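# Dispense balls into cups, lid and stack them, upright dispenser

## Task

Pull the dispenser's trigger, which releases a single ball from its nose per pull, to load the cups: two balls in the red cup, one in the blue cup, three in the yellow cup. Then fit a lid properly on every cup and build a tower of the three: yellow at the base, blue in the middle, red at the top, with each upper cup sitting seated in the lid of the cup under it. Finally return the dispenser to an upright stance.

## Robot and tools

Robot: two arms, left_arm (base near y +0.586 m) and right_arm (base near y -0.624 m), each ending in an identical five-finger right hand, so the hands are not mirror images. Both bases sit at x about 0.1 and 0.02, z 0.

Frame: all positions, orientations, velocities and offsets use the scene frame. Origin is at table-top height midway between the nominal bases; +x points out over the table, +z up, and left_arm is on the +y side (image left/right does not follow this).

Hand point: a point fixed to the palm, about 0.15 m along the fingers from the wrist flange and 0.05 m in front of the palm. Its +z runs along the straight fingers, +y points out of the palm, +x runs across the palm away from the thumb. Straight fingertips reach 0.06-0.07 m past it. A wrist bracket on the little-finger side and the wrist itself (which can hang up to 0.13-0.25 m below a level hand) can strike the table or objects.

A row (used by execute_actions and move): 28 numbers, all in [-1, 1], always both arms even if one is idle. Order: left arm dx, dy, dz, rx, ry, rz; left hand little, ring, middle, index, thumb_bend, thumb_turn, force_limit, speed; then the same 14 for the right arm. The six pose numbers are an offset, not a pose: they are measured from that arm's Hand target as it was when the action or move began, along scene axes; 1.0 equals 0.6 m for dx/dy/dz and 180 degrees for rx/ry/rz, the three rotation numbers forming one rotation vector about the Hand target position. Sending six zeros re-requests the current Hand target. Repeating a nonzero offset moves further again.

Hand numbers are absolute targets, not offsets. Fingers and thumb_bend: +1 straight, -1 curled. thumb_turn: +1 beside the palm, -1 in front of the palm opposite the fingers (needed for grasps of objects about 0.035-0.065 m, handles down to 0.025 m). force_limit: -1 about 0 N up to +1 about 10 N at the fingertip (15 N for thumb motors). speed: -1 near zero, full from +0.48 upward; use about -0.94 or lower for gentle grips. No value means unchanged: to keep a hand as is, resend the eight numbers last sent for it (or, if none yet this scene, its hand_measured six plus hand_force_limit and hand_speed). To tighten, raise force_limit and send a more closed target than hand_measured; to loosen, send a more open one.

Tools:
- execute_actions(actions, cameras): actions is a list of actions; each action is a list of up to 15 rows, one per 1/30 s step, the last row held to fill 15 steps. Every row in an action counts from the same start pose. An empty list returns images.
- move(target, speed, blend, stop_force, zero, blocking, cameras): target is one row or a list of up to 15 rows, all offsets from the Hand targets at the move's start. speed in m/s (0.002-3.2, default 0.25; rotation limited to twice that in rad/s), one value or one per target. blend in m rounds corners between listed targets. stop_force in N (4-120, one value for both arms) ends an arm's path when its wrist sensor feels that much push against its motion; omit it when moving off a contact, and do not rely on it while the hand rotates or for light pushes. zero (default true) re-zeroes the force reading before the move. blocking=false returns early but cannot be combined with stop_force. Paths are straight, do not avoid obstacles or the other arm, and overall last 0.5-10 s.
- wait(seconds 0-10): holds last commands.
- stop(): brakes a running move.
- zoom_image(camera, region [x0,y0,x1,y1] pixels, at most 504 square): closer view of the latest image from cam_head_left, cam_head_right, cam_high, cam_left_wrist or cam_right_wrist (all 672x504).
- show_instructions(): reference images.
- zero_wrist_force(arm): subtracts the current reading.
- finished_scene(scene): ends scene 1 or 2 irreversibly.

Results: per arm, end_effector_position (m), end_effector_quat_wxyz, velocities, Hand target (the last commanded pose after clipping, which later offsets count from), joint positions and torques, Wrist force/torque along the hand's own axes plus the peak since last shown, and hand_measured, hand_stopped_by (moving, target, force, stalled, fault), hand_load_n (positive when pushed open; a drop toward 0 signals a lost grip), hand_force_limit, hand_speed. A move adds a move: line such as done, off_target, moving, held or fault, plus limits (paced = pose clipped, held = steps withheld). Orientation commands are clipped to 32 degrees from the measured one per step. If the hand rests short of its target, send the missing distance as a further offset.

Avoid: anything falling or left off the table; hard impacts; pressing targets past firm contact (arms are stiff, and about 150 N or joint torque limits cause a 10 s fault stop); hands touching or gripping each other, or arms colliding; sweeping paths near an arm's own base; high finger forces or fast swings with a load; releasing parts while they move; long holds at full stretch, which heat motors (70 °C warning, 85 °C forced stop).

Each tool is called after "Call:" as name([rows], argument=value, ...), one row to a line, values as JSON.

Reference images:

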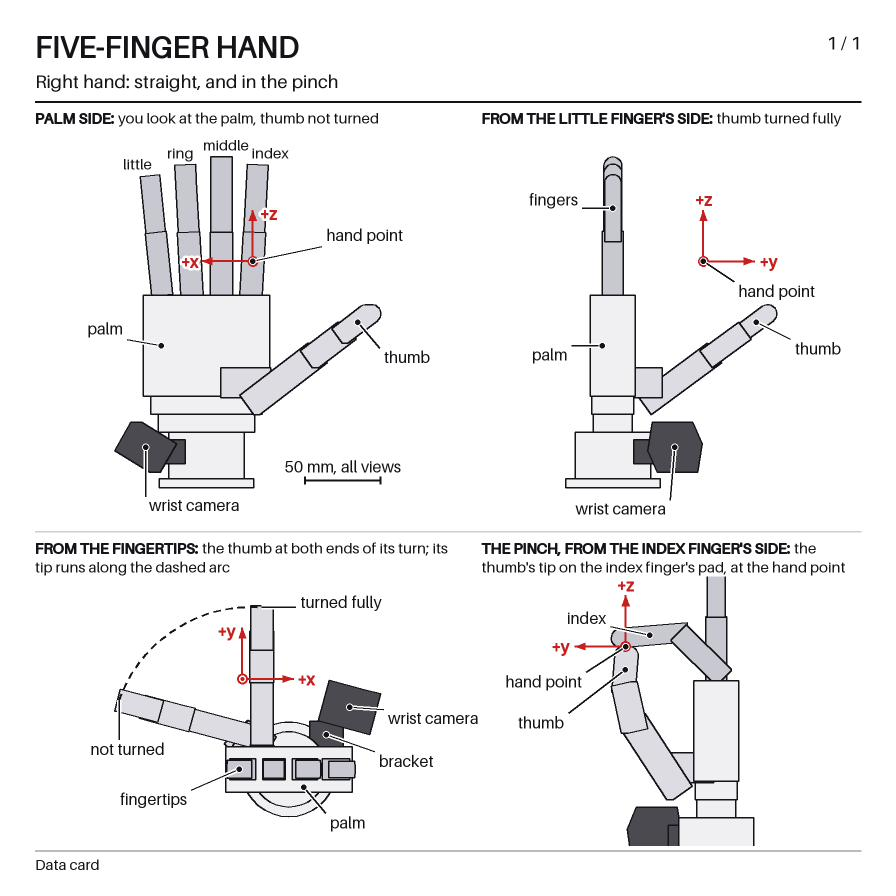

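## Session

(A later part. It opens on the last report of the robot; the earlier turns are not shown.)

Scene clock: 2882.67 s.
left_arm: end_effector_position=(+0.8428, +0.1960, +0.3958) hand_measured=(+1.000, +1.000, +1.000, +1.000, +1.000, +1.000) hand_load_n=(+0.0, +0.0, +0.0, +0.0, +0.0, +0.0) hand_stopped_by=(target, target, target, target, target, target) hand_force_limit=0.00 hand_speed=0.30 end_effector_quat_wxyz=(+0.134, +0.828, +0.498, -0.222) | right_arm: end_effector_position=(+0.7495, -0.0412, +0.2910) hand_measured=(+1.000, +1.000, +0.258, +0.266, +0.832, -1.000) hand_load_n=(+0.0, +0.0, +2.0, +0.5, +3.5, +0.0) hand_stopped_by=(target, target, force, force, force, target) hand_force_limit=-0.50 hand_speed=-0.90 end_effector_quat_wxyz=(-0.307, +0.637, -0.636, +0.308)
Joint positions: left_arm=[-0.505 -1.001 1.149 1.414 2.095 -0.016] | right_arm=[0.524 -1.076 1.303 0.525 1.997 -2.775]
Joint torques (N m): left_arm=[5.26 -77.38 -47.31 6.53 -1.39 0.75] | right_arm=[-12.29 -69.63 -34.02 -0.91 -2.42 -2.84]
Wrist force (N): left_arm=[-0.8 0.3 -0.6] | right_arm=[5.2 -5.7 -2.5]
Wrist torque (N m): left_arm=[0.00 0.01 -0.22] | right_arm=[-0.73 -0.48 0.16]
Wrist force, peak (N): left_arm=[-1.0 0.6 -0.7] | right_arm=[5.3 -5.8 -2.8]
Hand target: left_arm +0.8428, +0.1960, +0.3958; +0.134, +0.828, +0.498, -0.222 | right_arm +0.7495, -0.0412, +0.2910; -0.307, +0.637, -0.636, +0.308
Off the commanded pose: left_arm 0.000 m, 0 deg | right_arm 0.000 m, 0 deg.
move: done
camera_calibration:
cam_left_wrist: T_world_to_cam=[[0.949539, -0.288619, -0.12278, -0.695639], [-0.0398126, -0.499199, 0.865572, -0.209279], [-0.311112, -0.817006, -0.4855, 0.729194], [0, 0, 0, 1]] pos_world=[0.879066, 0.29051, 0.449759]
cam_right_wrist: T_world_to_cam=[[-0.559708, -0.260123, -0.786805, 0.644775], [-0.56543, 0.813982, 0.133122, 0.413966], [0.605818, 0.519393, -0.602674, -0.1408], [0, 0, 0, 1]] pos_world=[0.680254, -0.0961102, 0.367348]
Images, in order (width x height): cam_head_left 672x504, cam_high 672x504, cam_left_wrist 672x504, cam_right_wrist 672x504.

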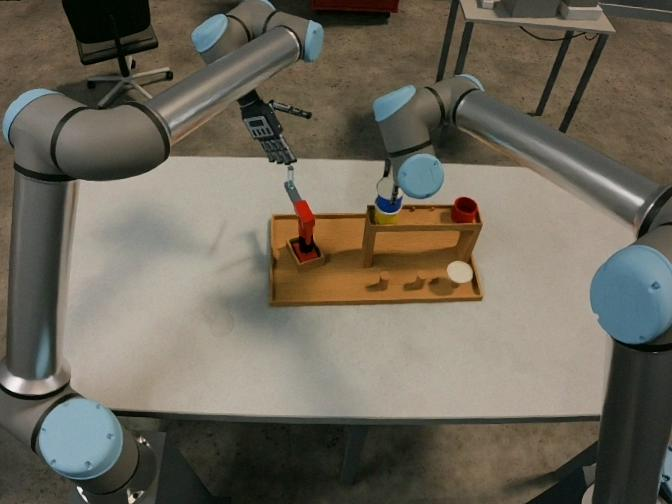

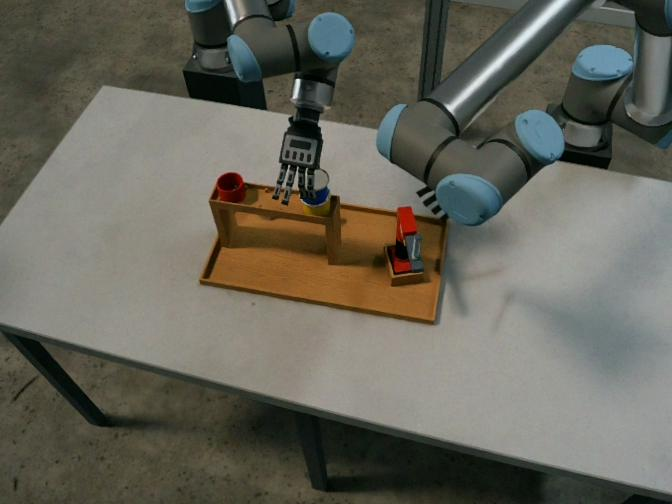

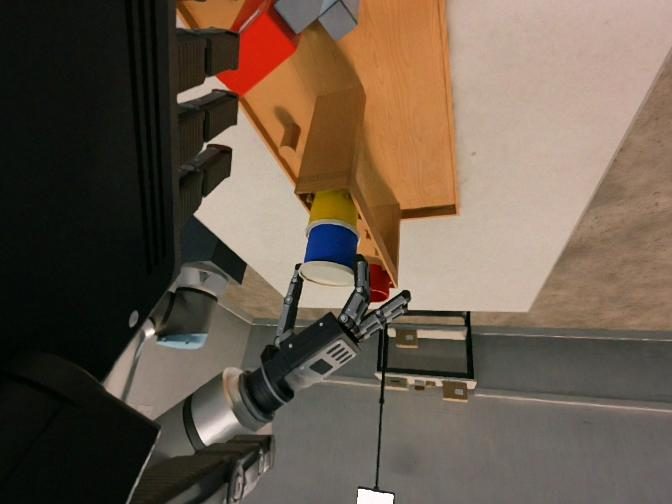

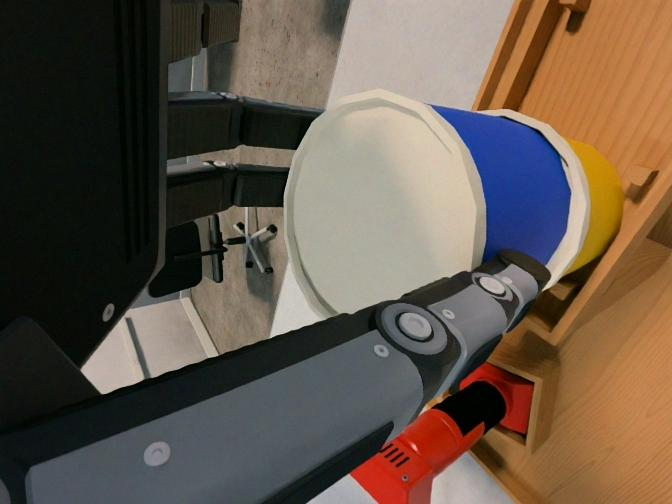

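Call:
move(target=[0,0,0,0,0,0,1,1,1,1,1,1,0,0.3,0,0,0,0,0,0,1,1,0.6,0.6,1,-1,-0.5,-0.8])

Call:
move(target=[0,0,0,0,0,0,1,1,1,1,1,1,0,0.3,0,0,0.1,0,0,0,1,1,0.6,0.6,1,-1,-0.5,-0.8], speed=0.1, cameras=["cam_left_wrist","cam_high","cam_head_left","cam_right_wrist"])

Call:
zoom_image(camera="cam_left_wrist", region=[290, 210, 370, 290])

Call:
zoom_image(camera="cam_high", region=[290, 150, 340, 210])

Call:
zoom_image(camera="cam_head_left", region=[365, 160, 415, 220])

Call:
zoom_image(camera="cam_right_wrist", region=[380, 70, 672, 300])

Scene clock: 2894.73 s.
left_arm: end_effector_position=(+0.8428, +0.1960, +0.3958) hand_measured=(+1.000, +1.000, +1.000, +1.000, +1.000, +1.000) hand_load_n=(+0.0, +0.5, +0.0, +0.0, +0.0, +0.0) hand_stopped_by=(target, target, target, target, target, target) hand_force_limit=0.00 hand_speed=0.30 end_effector_quat_wxyz=(+0.134, +0.828, +0.498, -0.222) | right_arm: end_effector_position=(+0.7495, -0.0412, +0.2910) hand_measured=(+1.000, +1.000, +0.600, +0.600, +1.000, -1.000) hand_load_n=(-0.5, +0.0, +0.0, +0.0, +0.0, +0.0) hand_stopped_by=(target, target, target, target, target, target) hand_force_limit=-0.50 hand_speed=-0.80 end_effector_quat_wxyz=(-0.307, +0.637, -0.636, +0.308)
Joint positions: left_arm=[-0.505 -1.001 1.149 1.414 2.095 -0.016] | right_arm=[0.524 -1.076 1.303 0.525 1.997 -2.775]
Joint torques (N m): left_arm=[4.66 -77.51 -47.9 6.38 -1.08 1.12] | right_arm=[-2.8 -75.93 -38.16 -0.03 -2.57 -3.41]
Wrist force (N): left_arm=[-0.7 0.5 -0.6] | right_arm=[4.5 -4.4 -0.1]
Wrist torque (N m): left_arm=[0.03 0.00 -0.21] | right_arm=[-0.69 -0.51 0.18]
Wrist force, peak (N): left_arm=[-0.7 0.9 -0.8] | right_arm=[5.3 -5.9 -2.8]
Hand target: left_arm +0.8428, +0.1960, +0.3958; +0.134, +0.828, +0.498, -0.222 | right_arm +0.7495, -0.0412, +0.2910; -0.307, +0.637, -0.636, +0.308
Off the commanded pose: left_arm 0.000 m, 0 deg | right_arm 0.000 m, 0 deg.
move: done

Scene clock: 2895.80 s.
left_arm: end_effector_position=(+0.8428, +0.1960, +0.3958) hand_measured=(+1.000, +1.000, +1.000, +1.000, +1.000, +1.000) hand_load_n=(+0.0, +0.0, +0.0, +0.0, +0.0, +0.0) hand_stopped_by=(target, target, target, target, target, target) hand_force_limit=0.00 hand_speed=0.30 end_effector_quat_wxyz=(+0.134, +0.828, +0.498, -0.222) | right_arm: end_effector_position=(+0.7495, -0.0412, +0.3509) hand_measured=(+1.000, +1.000, +0.600, +0.600, +1.000, -1.000) hand_load_n=(+0.0, +0.0, +0.0, +0.0, +0.0, +0.0) hand_stopped_by=(target, target, target, target, target, target) hand_force_limit=-0.50 hand_speed=-0.80 end_effector_quat_wxyz=(-0.307, +0.637, -0.636, +0.308)
Joint positions: left_arm=[-0.505 -1.001 1.149 1.414 2.095 -0.016] | right_arm=[0.524 -1.094 1.224 0.622 1.997 -2.775]
Joint torques (N m): left_arm=[5.14 -79.06 -48.22 6.15 -1.61 0.42] | right_arm=[-6.51 -93.44 -48.14 4.7 0.08 2.15]
Wrist force (N): left_arm=[-0.7 0.6 -0.8] | right_arm=[4.2 -4.2 -0.2]
Wrist torque (N m): left_arm=[0.05 0.01 -0.21] | right_arm=[-0.66 -0.41 0.18]
Wrist force, peak (N): left_arm=[-0.7 0.6 -0.8] | right_arm=[4.6 -4.7 -0.6]
Hand target: left_arm +0.8428, +0.1960, +0.3958; +0.134, +0.828, +0.498, -0.222 | right_arm +0.7495, -0.0412, +0.3510; -0.307, +0.637, -0.636, +0.308
Off the commanded pose: left_arm 0.000 m, 0 deg | right_arm 0.000 m, 0 deg.
move: done
camera_calibration:
cam_left_wrist: T_world_to_cam=[[0.949539, -0.288619, -0.12278, -0.695639], [-0.0398126, -0.499199, 0.865572, -0.209279], [-0.311112, -0.817006, -0.4855, 0.729194], [0, 0, 0, 1]] pos_world=[0.879066, 0.29051, 0.449759]
cam_right_wrist: T_world_to_cam=[[-0.559695, -0.260184, -0.786795, 0.691885], [-0.565545, 0.813896, 0.133161, 0.406046], [0.605723, 0.519498, -0.602679, -0.104623], [0, 0, 0, 1]] pos_world=[0.680254, -0.0961104, 0.427248]
Images, in order (width x height): cam_head_left 672x504, cam_high 672x504, cam_left_wrist 672x504, cam_right_wrist 672x504.

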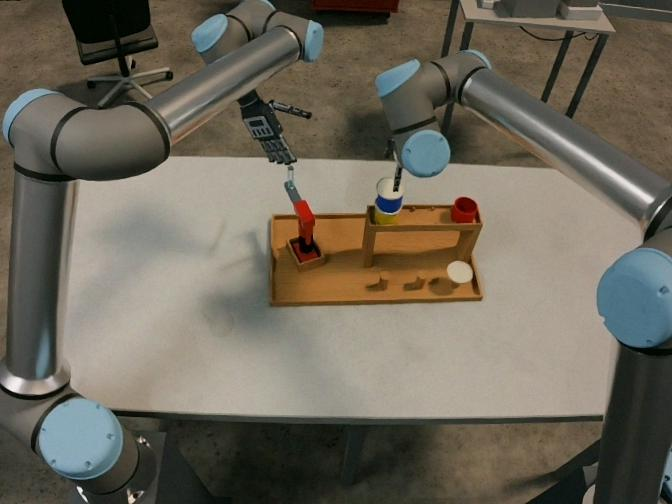

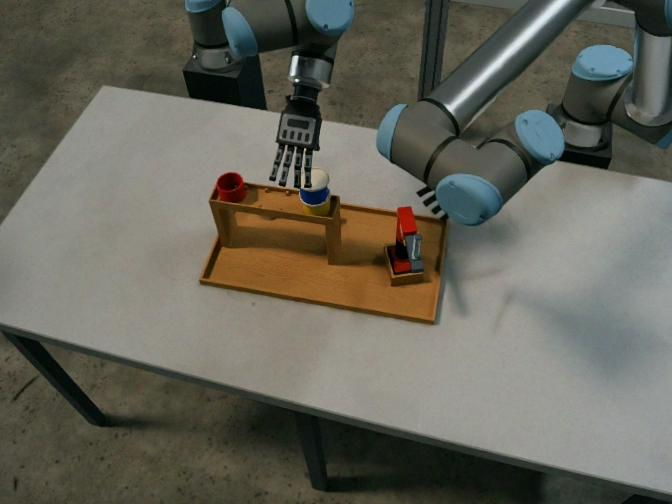

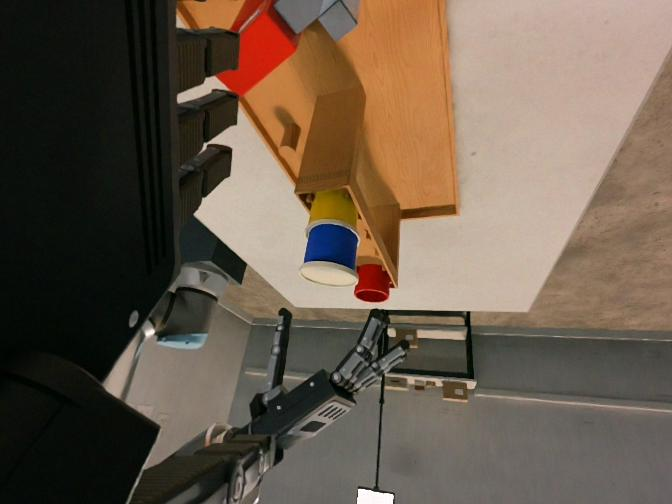

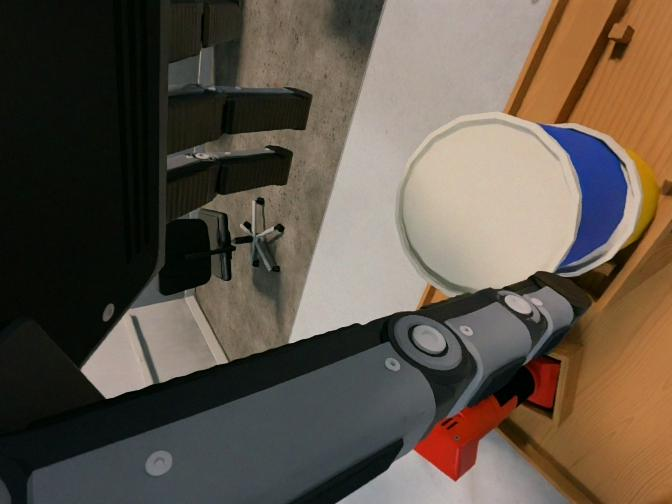

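Scaled by 6.300 from the camera's 672x504 image, which has a finer 960x720 frame.

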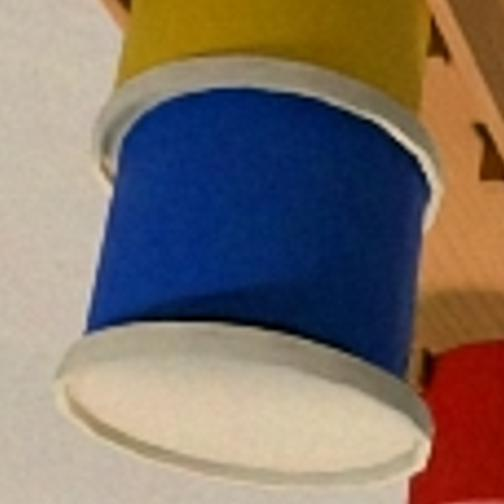

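Scaled by 8.400 from the camera's 672x504 image, which has a finer 960x720 frame.

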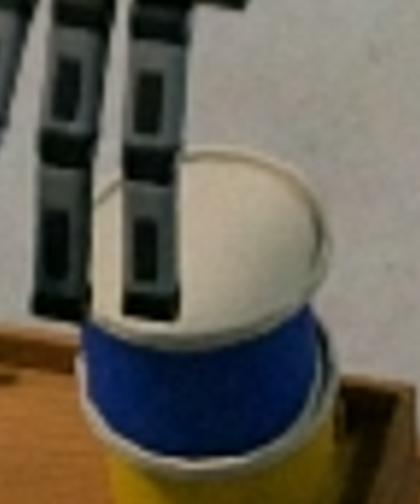

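Scaled by 8.400 from the camera's 672x504 image, which has a finer 960x720 frame.

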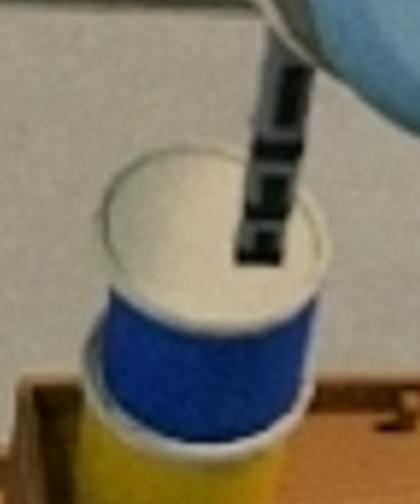

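Scaled by 1.726 from the camera's 672x504 image, which has a finer 960x720 frame.

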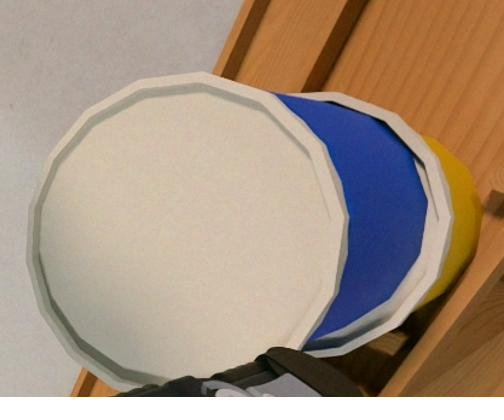

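Call:
move([
  [0,0,0,0,0,0,1,1,1,1,1,1,0,0.3,0,0,0.0333,0,0,0,1,1,0.6,0.6,1,-1,0,0.2],
  [0,0,0,0,0,0,1,1,1,1,1,1,0,0.3,0.0025,-0.3488,-0.0348,0,0,0,1,1,0.6,0.6,1,-1,0,0.2],
  [0,0,0,0,0,0,1,1,1,1,1,1,0,0.3,0.0025,-0.3488,-0.1482,0,0,0,1,1,0.6,0.6,1,-1,0,0.2],
], speed=[0.15,0.25,0.12], blend=[0.01,0.02,0], cameras=["cam_right_wrist","cam_left_wrist","cam_high"])

Call:
zoom_image(camera="cam_right_wrist", region=[340, 80, 640, 330])

Scene clock: 2922.80 s.
left_arm: end_effector_position=(+0.8428, +0.1960, +0.3958) hand_measured=(+1.000, +1.000, +1.000, +1.000, +1.000, +1.000) hand_load_n=(+0.0, +0.0, +0.0, +0.0, +0.0, +0.0) hand_stopped_by=(target, target, target, target, target, target) hand_force_limit=0.00 hand_speed=0.30 end_effector_quat_wxyz=(+0.134, +0.828, +0.498, -0.222) | right_arm: end_effector_position=(+0.7510, -0.2505, +0.2622) hand_measured=(+1.000, +1.000, +0.600, +0.600, +1.000, -1.000) hand_load_n=(+0.0, +0.0, +0.0, +0.0, +0.0, +0.0) hand_stopped_by=(target, target, target, target, target, target) hand_force_limit=0.00 hand_speed=0.20 end_effector_quat_wxyz=(-0.307, +0.637, -0.636, +0.308)
Joint positions: left_arm=[-0.505 -1.001 1.149 1.414 2.095 -0.016] | right_arm=[0.249 -1.282 1.641 0.332 1.79 -2.966]
Joint torques (N m): left_arm=[5.61 -78 -46.94 6.54 -1.57 0.2] | right_arm=[-11.43 -53.19 -31.96 -0.76 -2.56 -3.02]
Wrist force (N): left_arm=[-0.5 0.5 -0.5] | right_arm=[4.1 -4.6 -0.1]
Wrist torque (N m): left_arm=[0.03 -0.03 -0.20] | right_arm=[-0.76 -0.50 0.16]
Wrist force, peak (N): left_arm=[-1.1 0.5 -0.9] | right_arm=[5.8 -4.9 -0.1]
Hand target: left_arm +0.8428, +0.1960, +0.3958; +0.134, +0.828, +0.498, -0.222 | right_arm +0.7510, -0.2505, +0.2621; -0.307, +0.637, -0.636, +0.308
Off the commanded pose: left_arm 0.000 m, 0 deg | right_arm 0.000 m, 0 deg.
move: done
camera_calibration:
cam_left_wrist: T_world_to_cam=[[0.949539, -0.288619, -0.12278, -0.695639], [-0.0398126, -0.499199, 0.865572, -0.209279], [-0.311112, -0.817006, -0.4855, 0.729194], [0, 0, 0, 1]] pos_world=[0.879066, 0.29051, 0.449759]
cam_right_wrist: T_world_to_cam=[[-0.559708, -0.260123, -0.786805, 0.568432], [-0.56543, 0.813982, 0.133122, 0.589028], [0.605818, 0.519393, -0.602674, -0.0504174], [0, 0, 0, 1]] pos_world=[0.681754, -0.30541, 0.338448]
Images, in order (width x height): cam_high 672x504, cam_left_wrist 672x504, cam_right_wrist 672x504.

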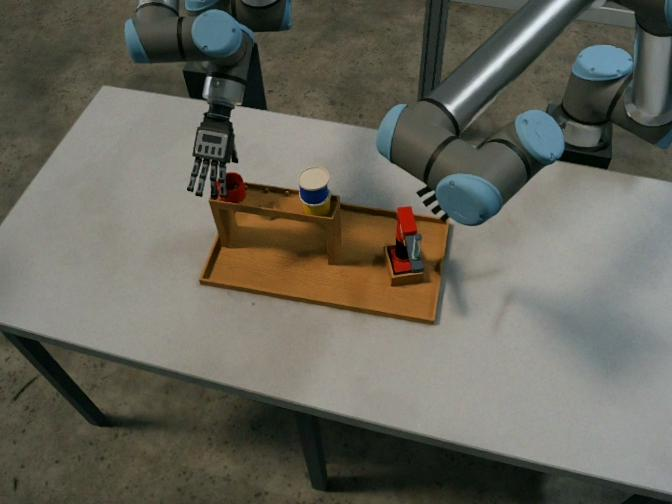

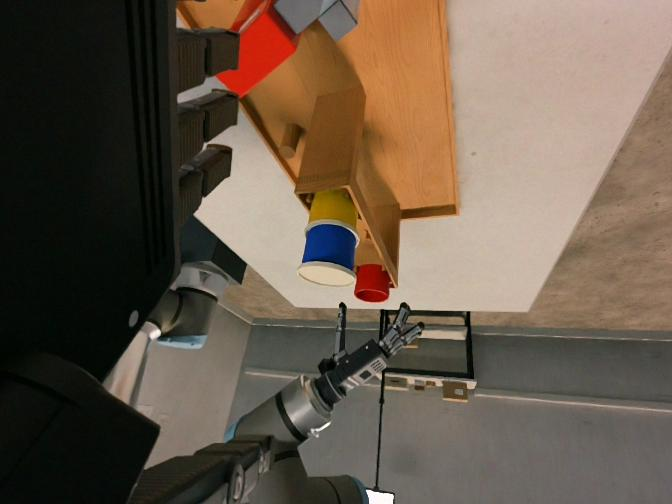

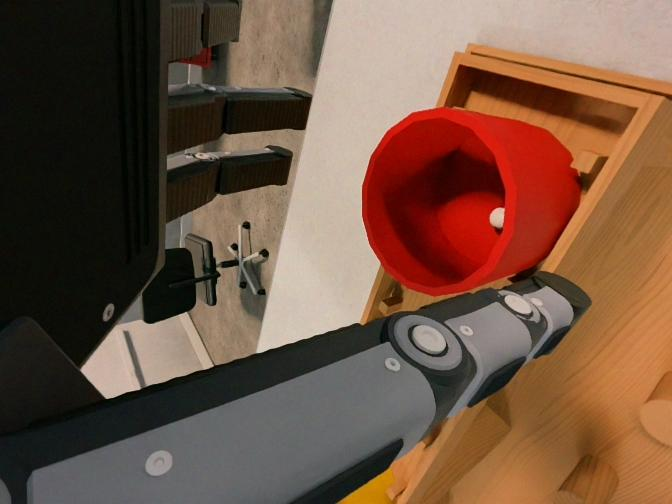

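Scaled by 1.680 from the camera's 672x504 image, which has a finer 960x720 frame.

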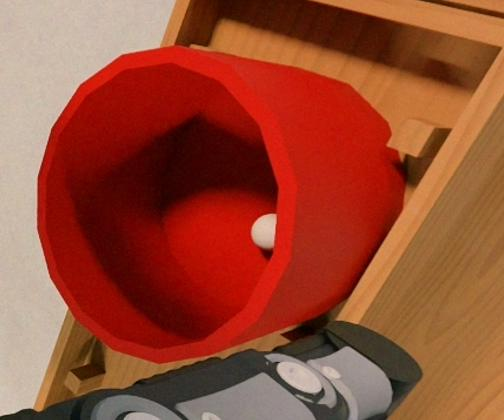

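Call:
move(target=[0,0,0,0,0,0,1,1,1,1,1,1,0,0.3,0.0025,-0.001,-0.0667,0,0,0,1,1,0.6,0.6,1,-1,0,0.2], speed=0.05, stop_force=5, cameras=["cam_right_wrist"])

Call:
move(target=[0,0,0,0,0,0,1,1,1,1,1,1,0,0.3,0,0,0,0,0,0,1,1,0.1,0.1,0.5,-1,-0.4,-0.9], cameras=["cam_right_wrist","cam_left_wrist"])

Scene clock: 2931.63 s.
left_arm: end_effector_position=(+0.8428, +0.1960, +0.3958) hand_measured=(+1.000, +1.000, +1.000, +1.000, +1.000, +1.000) hand_load_n=(+0.0, +0.0, +0.0, +0.0, +0.0, +0.0) hand_stopped_by=(target, target, target, target, target, target) hand_force_limit=0.00 hand_speed=0.30 end_effector_quat_wxyz=(+0.134, +0.828, +0.498, -0.222) | right_arm: end_effector_position=(+0.7525, -0.2511, +0.2221) hand_measured=(+1.000, +1.000, +0.600, +0.600, +1.000, -1.000) hand_load_n=(+0.0, +0.0, +0.0, +0.0, +0.0, +0.0) hand_stopped_by=(target, target, target, target, target, target) hand_force_limit=0.00 hand_speed=0.20 end_effector_quat_wxyz=(-0.307, +0.637, -0.636, +0.308)
Joint positions: left_arm=[-0.505 -1.001 1.149 1.414 2.095 -0.016] | right_arm=[0.247 -1.256 1.681 0.265 1.788 -2.967]
Joint torques (N m): left_arm=[5.19 -78.14 -46.45 6.38 -1.24 0.34] | right_arm=[-12.21 -54.57 -31.58 -1.41 -2.63 -3.62]
Wrist force (N): left_arm=[-0.5 0.7 -0.7] | right_arm=[4.3 -4.9 0.2]
Wrist torque (N m): left_arm=[0.07 -0.03 -0.19] | right_arm=[-0.81 -0.52 0.21]
Wrist force, peak (N): left_arm=[-0.9 0.6 -0.9] | right_arm=[4.6 -4.9 0.2]
Hand target: left_arm +0.8428, +0.1960, +0.3958; +0.134, +0.828, +0.498, -0.222 | right_arm +0.7525, -0.2511, +0.2221; -0.307, +0.637, -0.636, +0.308
Off the commanded pose: left_arm 0.000 m, 0 deg | right_arm 0.000 m, 0 deg.
move: done
camera_calibration:
cam_right_wrist: T_world_to_cam=[[-0.559708, -0.260123, -0.786805, 0.537564], [-0.56543, 0.813982, 0.133122, 0.595703], [0.605818, 0.519393, -0.602674, -0.0751817], [0, 0, 0, 1]] pos_world=[0.683254, -0.30601, 0.298348]
Images, in order (width x height): cam_right_wrist 672x504.

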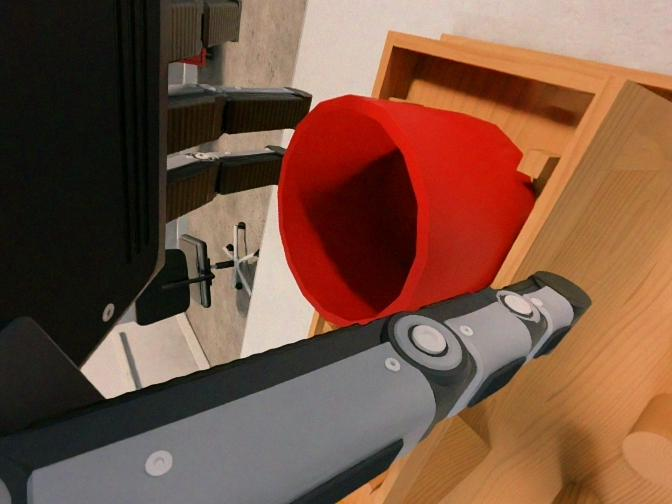

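Scene clock: 2933.50 s.
left_arm: end_effector_position=(+0.8428, +0.1960, +0.3958) hand_measured=(+1.000, +1.000, +1.000, +1.000, +1.000, +1.000) hand_load_n=(+0.0, +0.0, +0.0, +0.0, +0.0, +0.0) hand_stopped_by=(target, target, target, target, target, target) hand_force_limit=0.00 hand_speed=0.30 end_effector_quat_wxyz=(+0.134, +0.828, +0.498, -0.222) | right_arm: end_effector_position=(+0.7525, -0.2511, +0.2221) hand_measured=(+1.000, +1.000, +0.228, +0.212, +0.770, -1.000) hand_load_n=(+0.0, +0.5, +2.5, +5.0, +5.0, +0.0) hand_stopped_by=(target, target, force, force, force, target) hand_force_limit=-0.40 hand_speed=-0.90 end_effector_quat_wxyz=(-0.307, +0.637, -0.636, +0.308)
Joint positions: left_arm=[-0.505 -1.001 1.149 1.414 2.095 -0.016] | right_arm=[0.247 -1.256 1.681 0.265 1.788 -2.967]
Joint torques (N m): left_arm=[5.11 -79.08 -46.62 6.57 -1.23 0.48] | right_arm=[-8.86 -55.54 -31.76 4.45 -2.69 -3.29]
Wrist force (N): left_arm=[-0.6 0.6 -0.6] | right_arm=[4.4 -5.5 2.4]
Wrist torque (N m): left_arm=[0.03 -0.02 -0.20] | right_arm=[-0.64 -0.56 0.22]
Wrist force, peak (N): left_arm=[-0.8 0.5 -0.9] | right_arm=[3.7 -9.8 4.9]
Hand target: left_arm +0.8428, +0.1960, +0.3958; +0.134, +0.828, +0.498, -0.222 | right_arm +0.7525, -0.2511, +0.2221; -0.307, +0.637, -0.636, +0.308
Off the commanded pose: left_arm 0.000 m, 0 deg | right_arm 0.000 m, 0 deg.
move: done
camera_calibration:
cam_left_wrist: T_world_to_cam=[[0.949539, -0.288619, -0.12278, -0.695639], [-0.0398126, -0.499199, 0.865572, -0.209279], [-0.311112, -0.817006, -0.4855, 0.729194], [0, 0, 0, 1]] pos_world=[0.879066, 0.29051, 0.449759]
cam_right_wrist: T_world_to_cam=[[-0.559661, -0.260082, -0.786853, 0.537614], [-0.565438, 0.813976, 0.13313, 0.59576], [0.605854, 0.519424, -0.602611, -0.0752762], [0, 0, 0, 1]] pos_world=[0.683354, -0.30601, 0.298347]
Images, in order (width x height): cam_left_wrist 672x504, cam_right_wrist 672x504.

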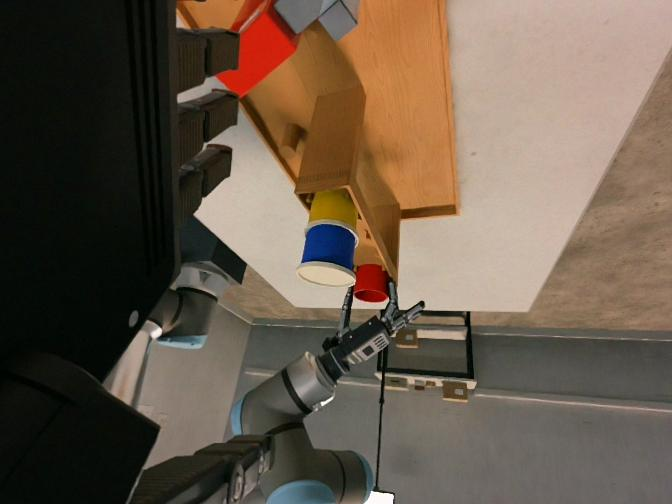

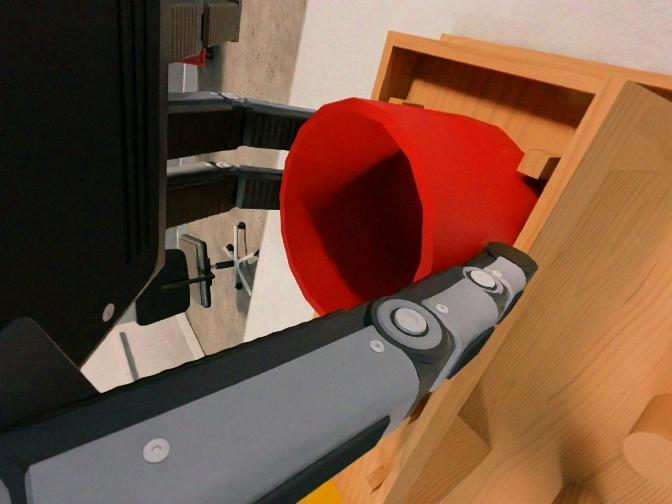

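Call:
move([
  [0,0,0,0,0,0,1,1,1,1,1,1,0,0.3,0,0,0.025,0,0,0,1,1,0.1,0.1,0.5,-1,-0.4,-0.9],
  [0,0,0,0,0,0,1,1,1,1,1,1,0,0.3,0,0,0.23,0,0,0,1,1,0.1,0.1,0.5,-1,-0.4,-0.9],
  [0,0,0,0,0,0,1,1,1,1,1,1,0,0.3,-0.0092,0.3508,0.23,0,0,0,1,1,0.1,0.1,0.5,-1,-0.4,-0.9],
], speed=[0.04,0.12,0.15], blend=[0.005,0.01,0], cameras=["all"])

Call:
zoom_image(camera="cam_left_wrist", region=[265, 220, 405, 360])

Call:
zoom_image(camera="cam_high", region=[280, 110, 360, 210])

Call:
zoom_image(camera="cam_head_left", region=[350, 110, 440, 210])

Call:
zoom_image(camera="cam_head_right", region=[335, 110, 425, 210])

Scene clock: 2956.37 s.
left_arm: end_effector_position=(+0.8428, +0.1960, +0.3958) hand_measured=(+1.000, +1.000, +1.000, +1.000, +1.000, +1.000) hand_load_n=(+0.0, +0.0, +0.0, +0.0, +0.0, +0.0) hand_stopped_by=(target, target, target, target, target, target) hand_force_limit=0.00 hand_speed=0.30 end_effector_quat_wxyz=(+0.134, +0.828, +0.498, -0.222) | right_arm: end_effector_position=(+0.7469, -0.0407, +0.3601) hand_measured=(+1.000, +1.000, +0.230, +0.212, +0.770, -1.000) hand_load_n=(+0.0, +0.0, +2.0, +4.0, +6.0, +0.0) hand_stopped_by=(target, target, force, force, force, target) hand_force_limit=-0.40 hand_speed=-0.90 end_effector_quat_wxyz=(-0.307, +0.637, -0.636, +0.308)
Joint positions: left_arm=[-0.505 -1.001 1.149 1.414 2.095 -0.016] | right_arm=[0.526 -1.099 1.214 0.637 1.999 -2.773]
Joint torques (N m): left_arm=[6.29 -78.48 -45.84 5.88 -1.2 0.11] | right_arm=[10.73 -67.27 -49.89 3.75 2.92 2.99]
Wrist force (N): left_arm=[-0.5 0.4 -0.9] | right_arm=[4.4 -3.6 0.5]
Wrist torque (N m): left_arm=[0.03 -0.03 -0.20] | right_arm=[-0.63 -0.48 0.03]
Wrist force, peak (N): left_arm=[-0.9 0.5 -1.1] | right_arm=[3.8 -6.2 4.9]
Hand target: left_arm +0.8428, +0.1960, +0.3958; +0.134, +0.828, +0.498, -0.222 | right_arm +0.7469, -0.0406, +0.3601; -0.307, +0.637, -0.636, +0.308
Off the commanded pose: left_arm 0.000 m, 0 deg | right_arm 0.000 m, 0 deg.
move: done
camera_calibration:
cam_left_wrist: T_world_to_cam=[[0.949539, -0.288619, -0.12278, -0.695639], [-0.0398126, -0.499199, 0.865572, -0.209279], [-0.311112, -0.817006, -0.4855, 0.729194], [0, 0, 0, 1]] pos_world=[0.879066, 0.29051, 0.449759]
cam_right_wrist: T_world_to_cam=[[-0.559661, -0.260082, -0.786853, 0.697787], [-0.565438, 0.813976, 0.13313, 0.402962], [0.605854, 0.519424, -0.602611, -0.09801], [0, 0, 0, 1]] pos_world=[0.677754, -0.0956104, 0.436347]

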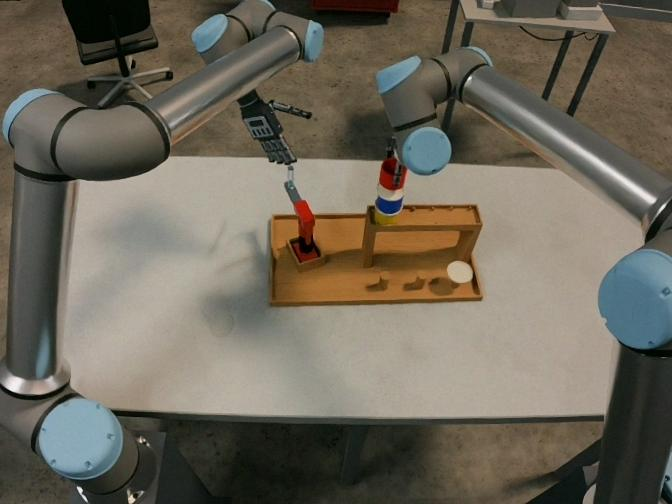

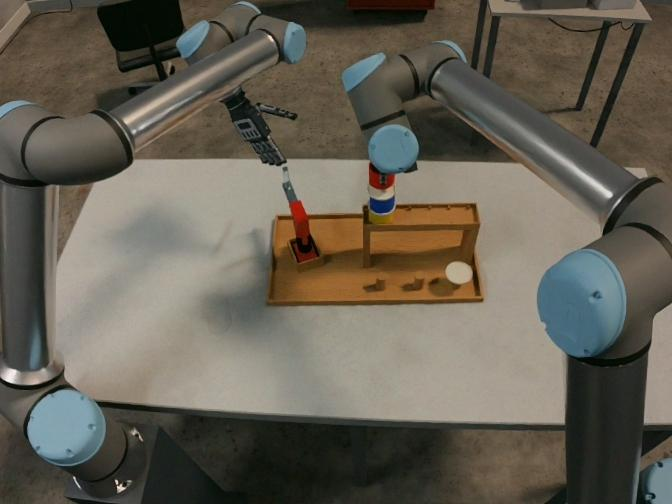

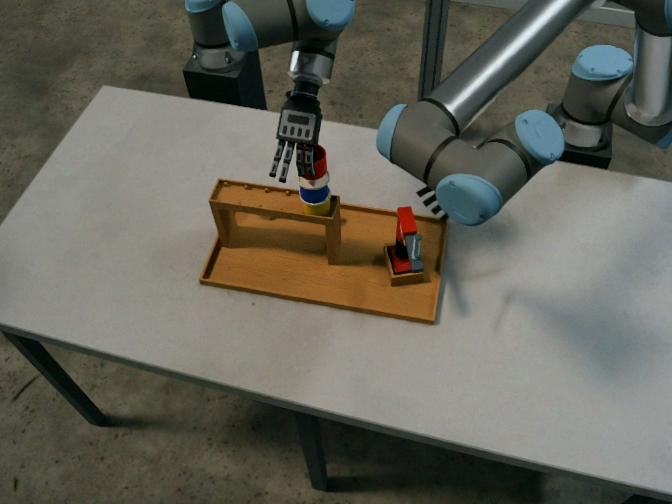

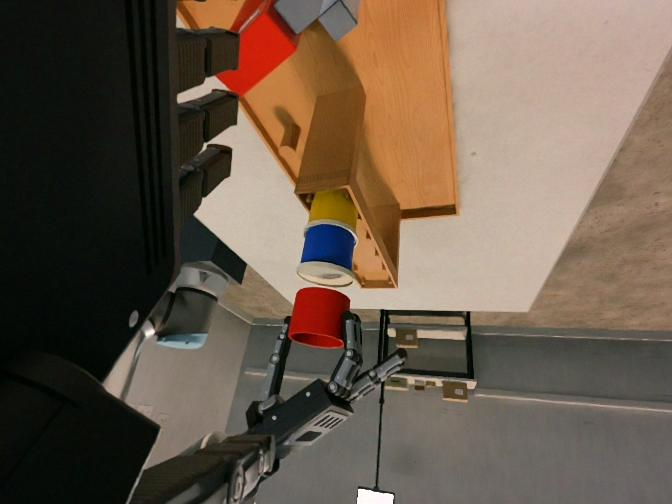

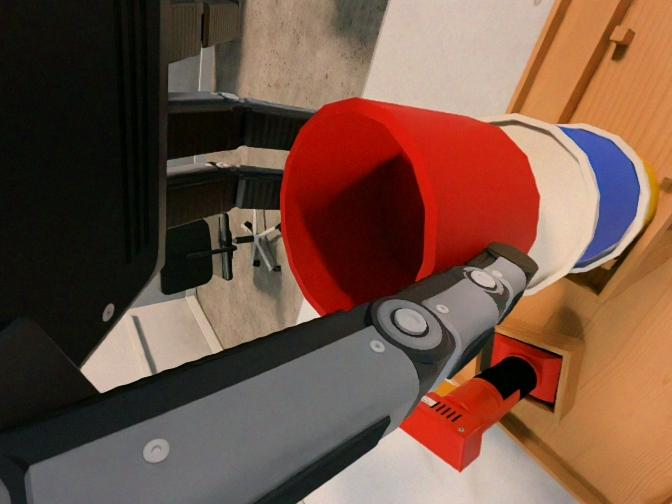

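Scaled by 3.600 from the camera's 672x504 image, which has a finer 960x720 frame.

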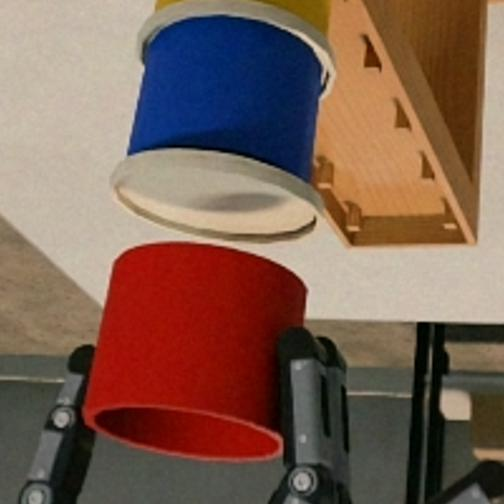

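Scaled by 5.040 from the camera's 672x504 image, which has a finer 960x720 frame.

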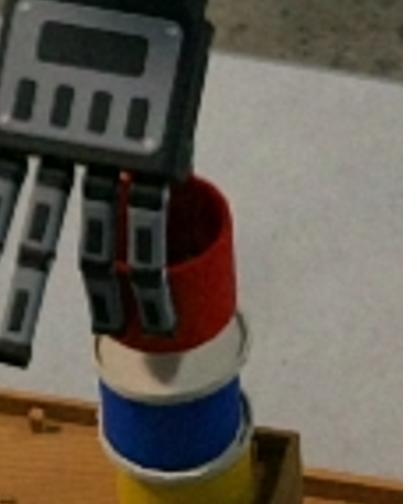

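Scaled by 5.040 from the camera's 672x504 image, which has a finer 960x720 frame.

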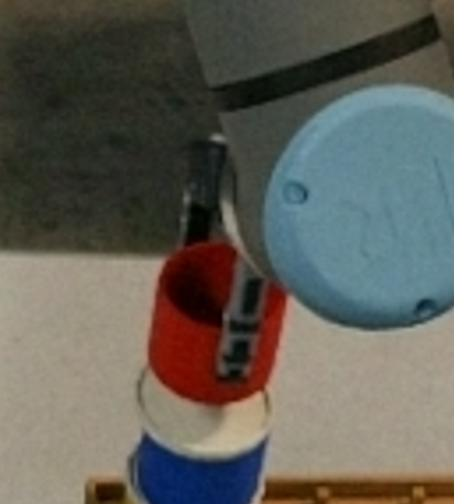

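Scaled by 5.040 from the camera's 672x504 image, which has a finer 960x720 frame.

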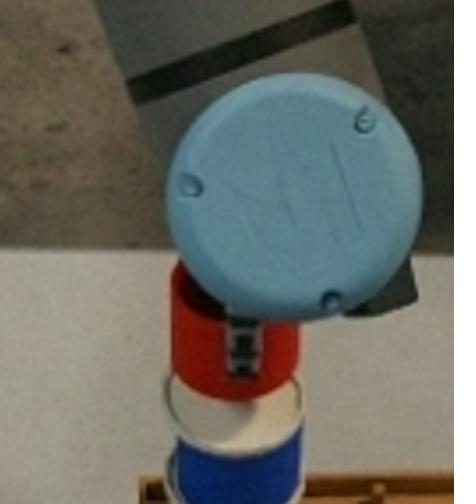

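Call:
zoom_image(camera="cam_high", region=[290, 135, 340, 205])

Call:
zoom_image(camera="cam_head_left", region=[370, 150, 420, 220])

Call:
zoom_image(camera="cam_left_wrist", region=[280, 250, 370, 350])

Call:
zoom_image(camera="cam_head_right", region=[358, 150, 408, 220])

Scaled by 7.200 from the camera's 672x504 image, which has a finer 960x720 frame.

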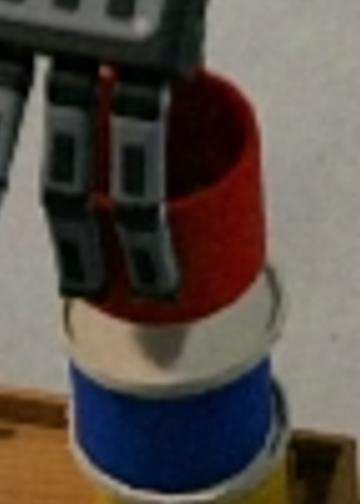

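Scaled by 7.200 from the camera's 672x504 image, which has a finer 960x720 frame.

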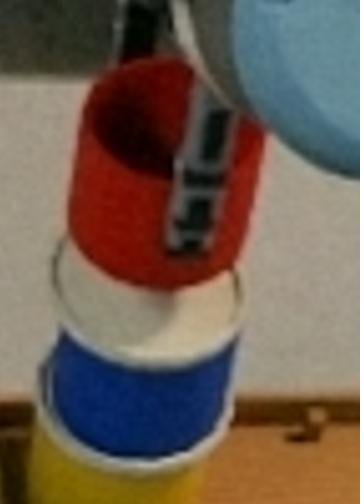

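Scaled by 5.040 from the camera's 672x504 image, which has a finer 960x720 frame.

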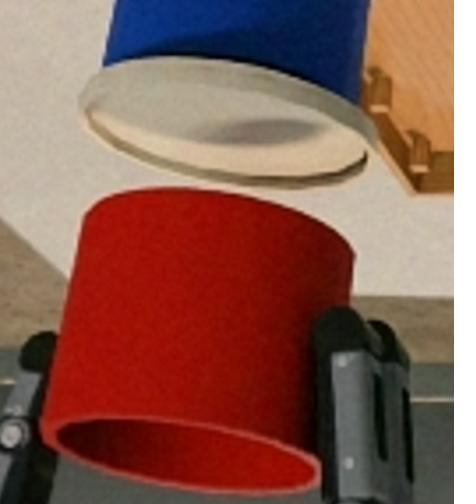

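Scaled by 7.200 from the camera's 672x504 image, which has a finer 960x720 frame.

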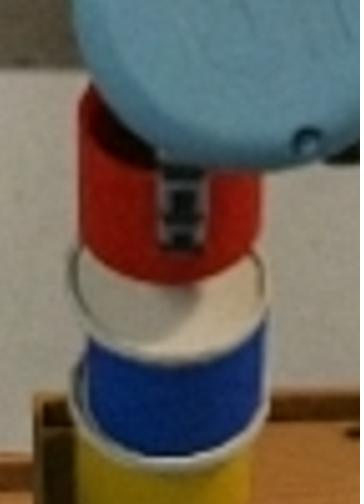

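Call:
zoom_image(camera="cam_left_wrist", region=[280, 180, 370, 280])

Call:
zoom_image(camera="cam_right_wrist", region=[440, 80, 672, 300])

Call:
zoom_image(camera="cam_high", region=[290, 170, 340, 220])

Call:
zoom_image(camera="cam_head_left", region=[365, 185, 415, 230])

Scaled by 5.040 from the camera's 672x504 image, which has a finer 960x720 frame.

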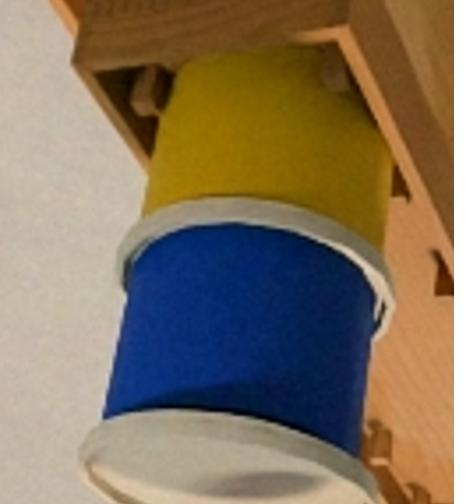

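Scaled by 2.172 from the camera's 672x504 image, which has a finer 960x720 frame.

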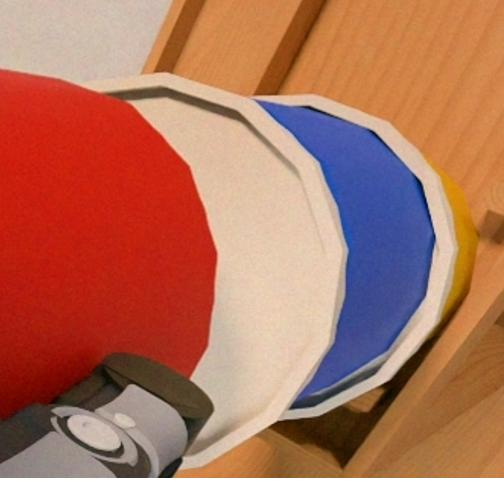

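Scaled by 10.080 from the camera's 672x504 image, which has a finer 960x720 frame.

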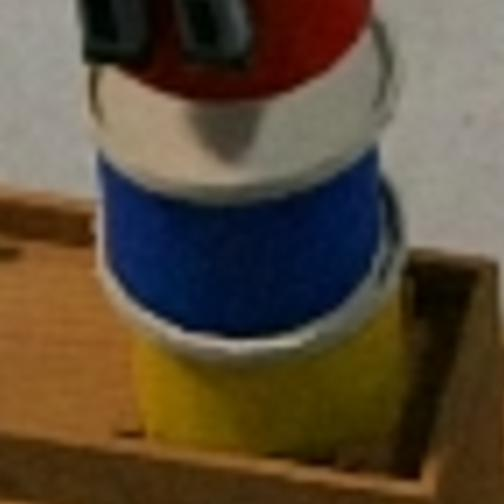

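Scaled by 10.080 from the camera's 672x504 image, which has a finer 960x720 frame.

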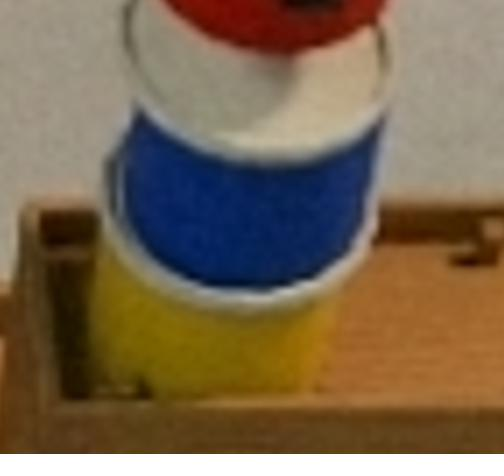

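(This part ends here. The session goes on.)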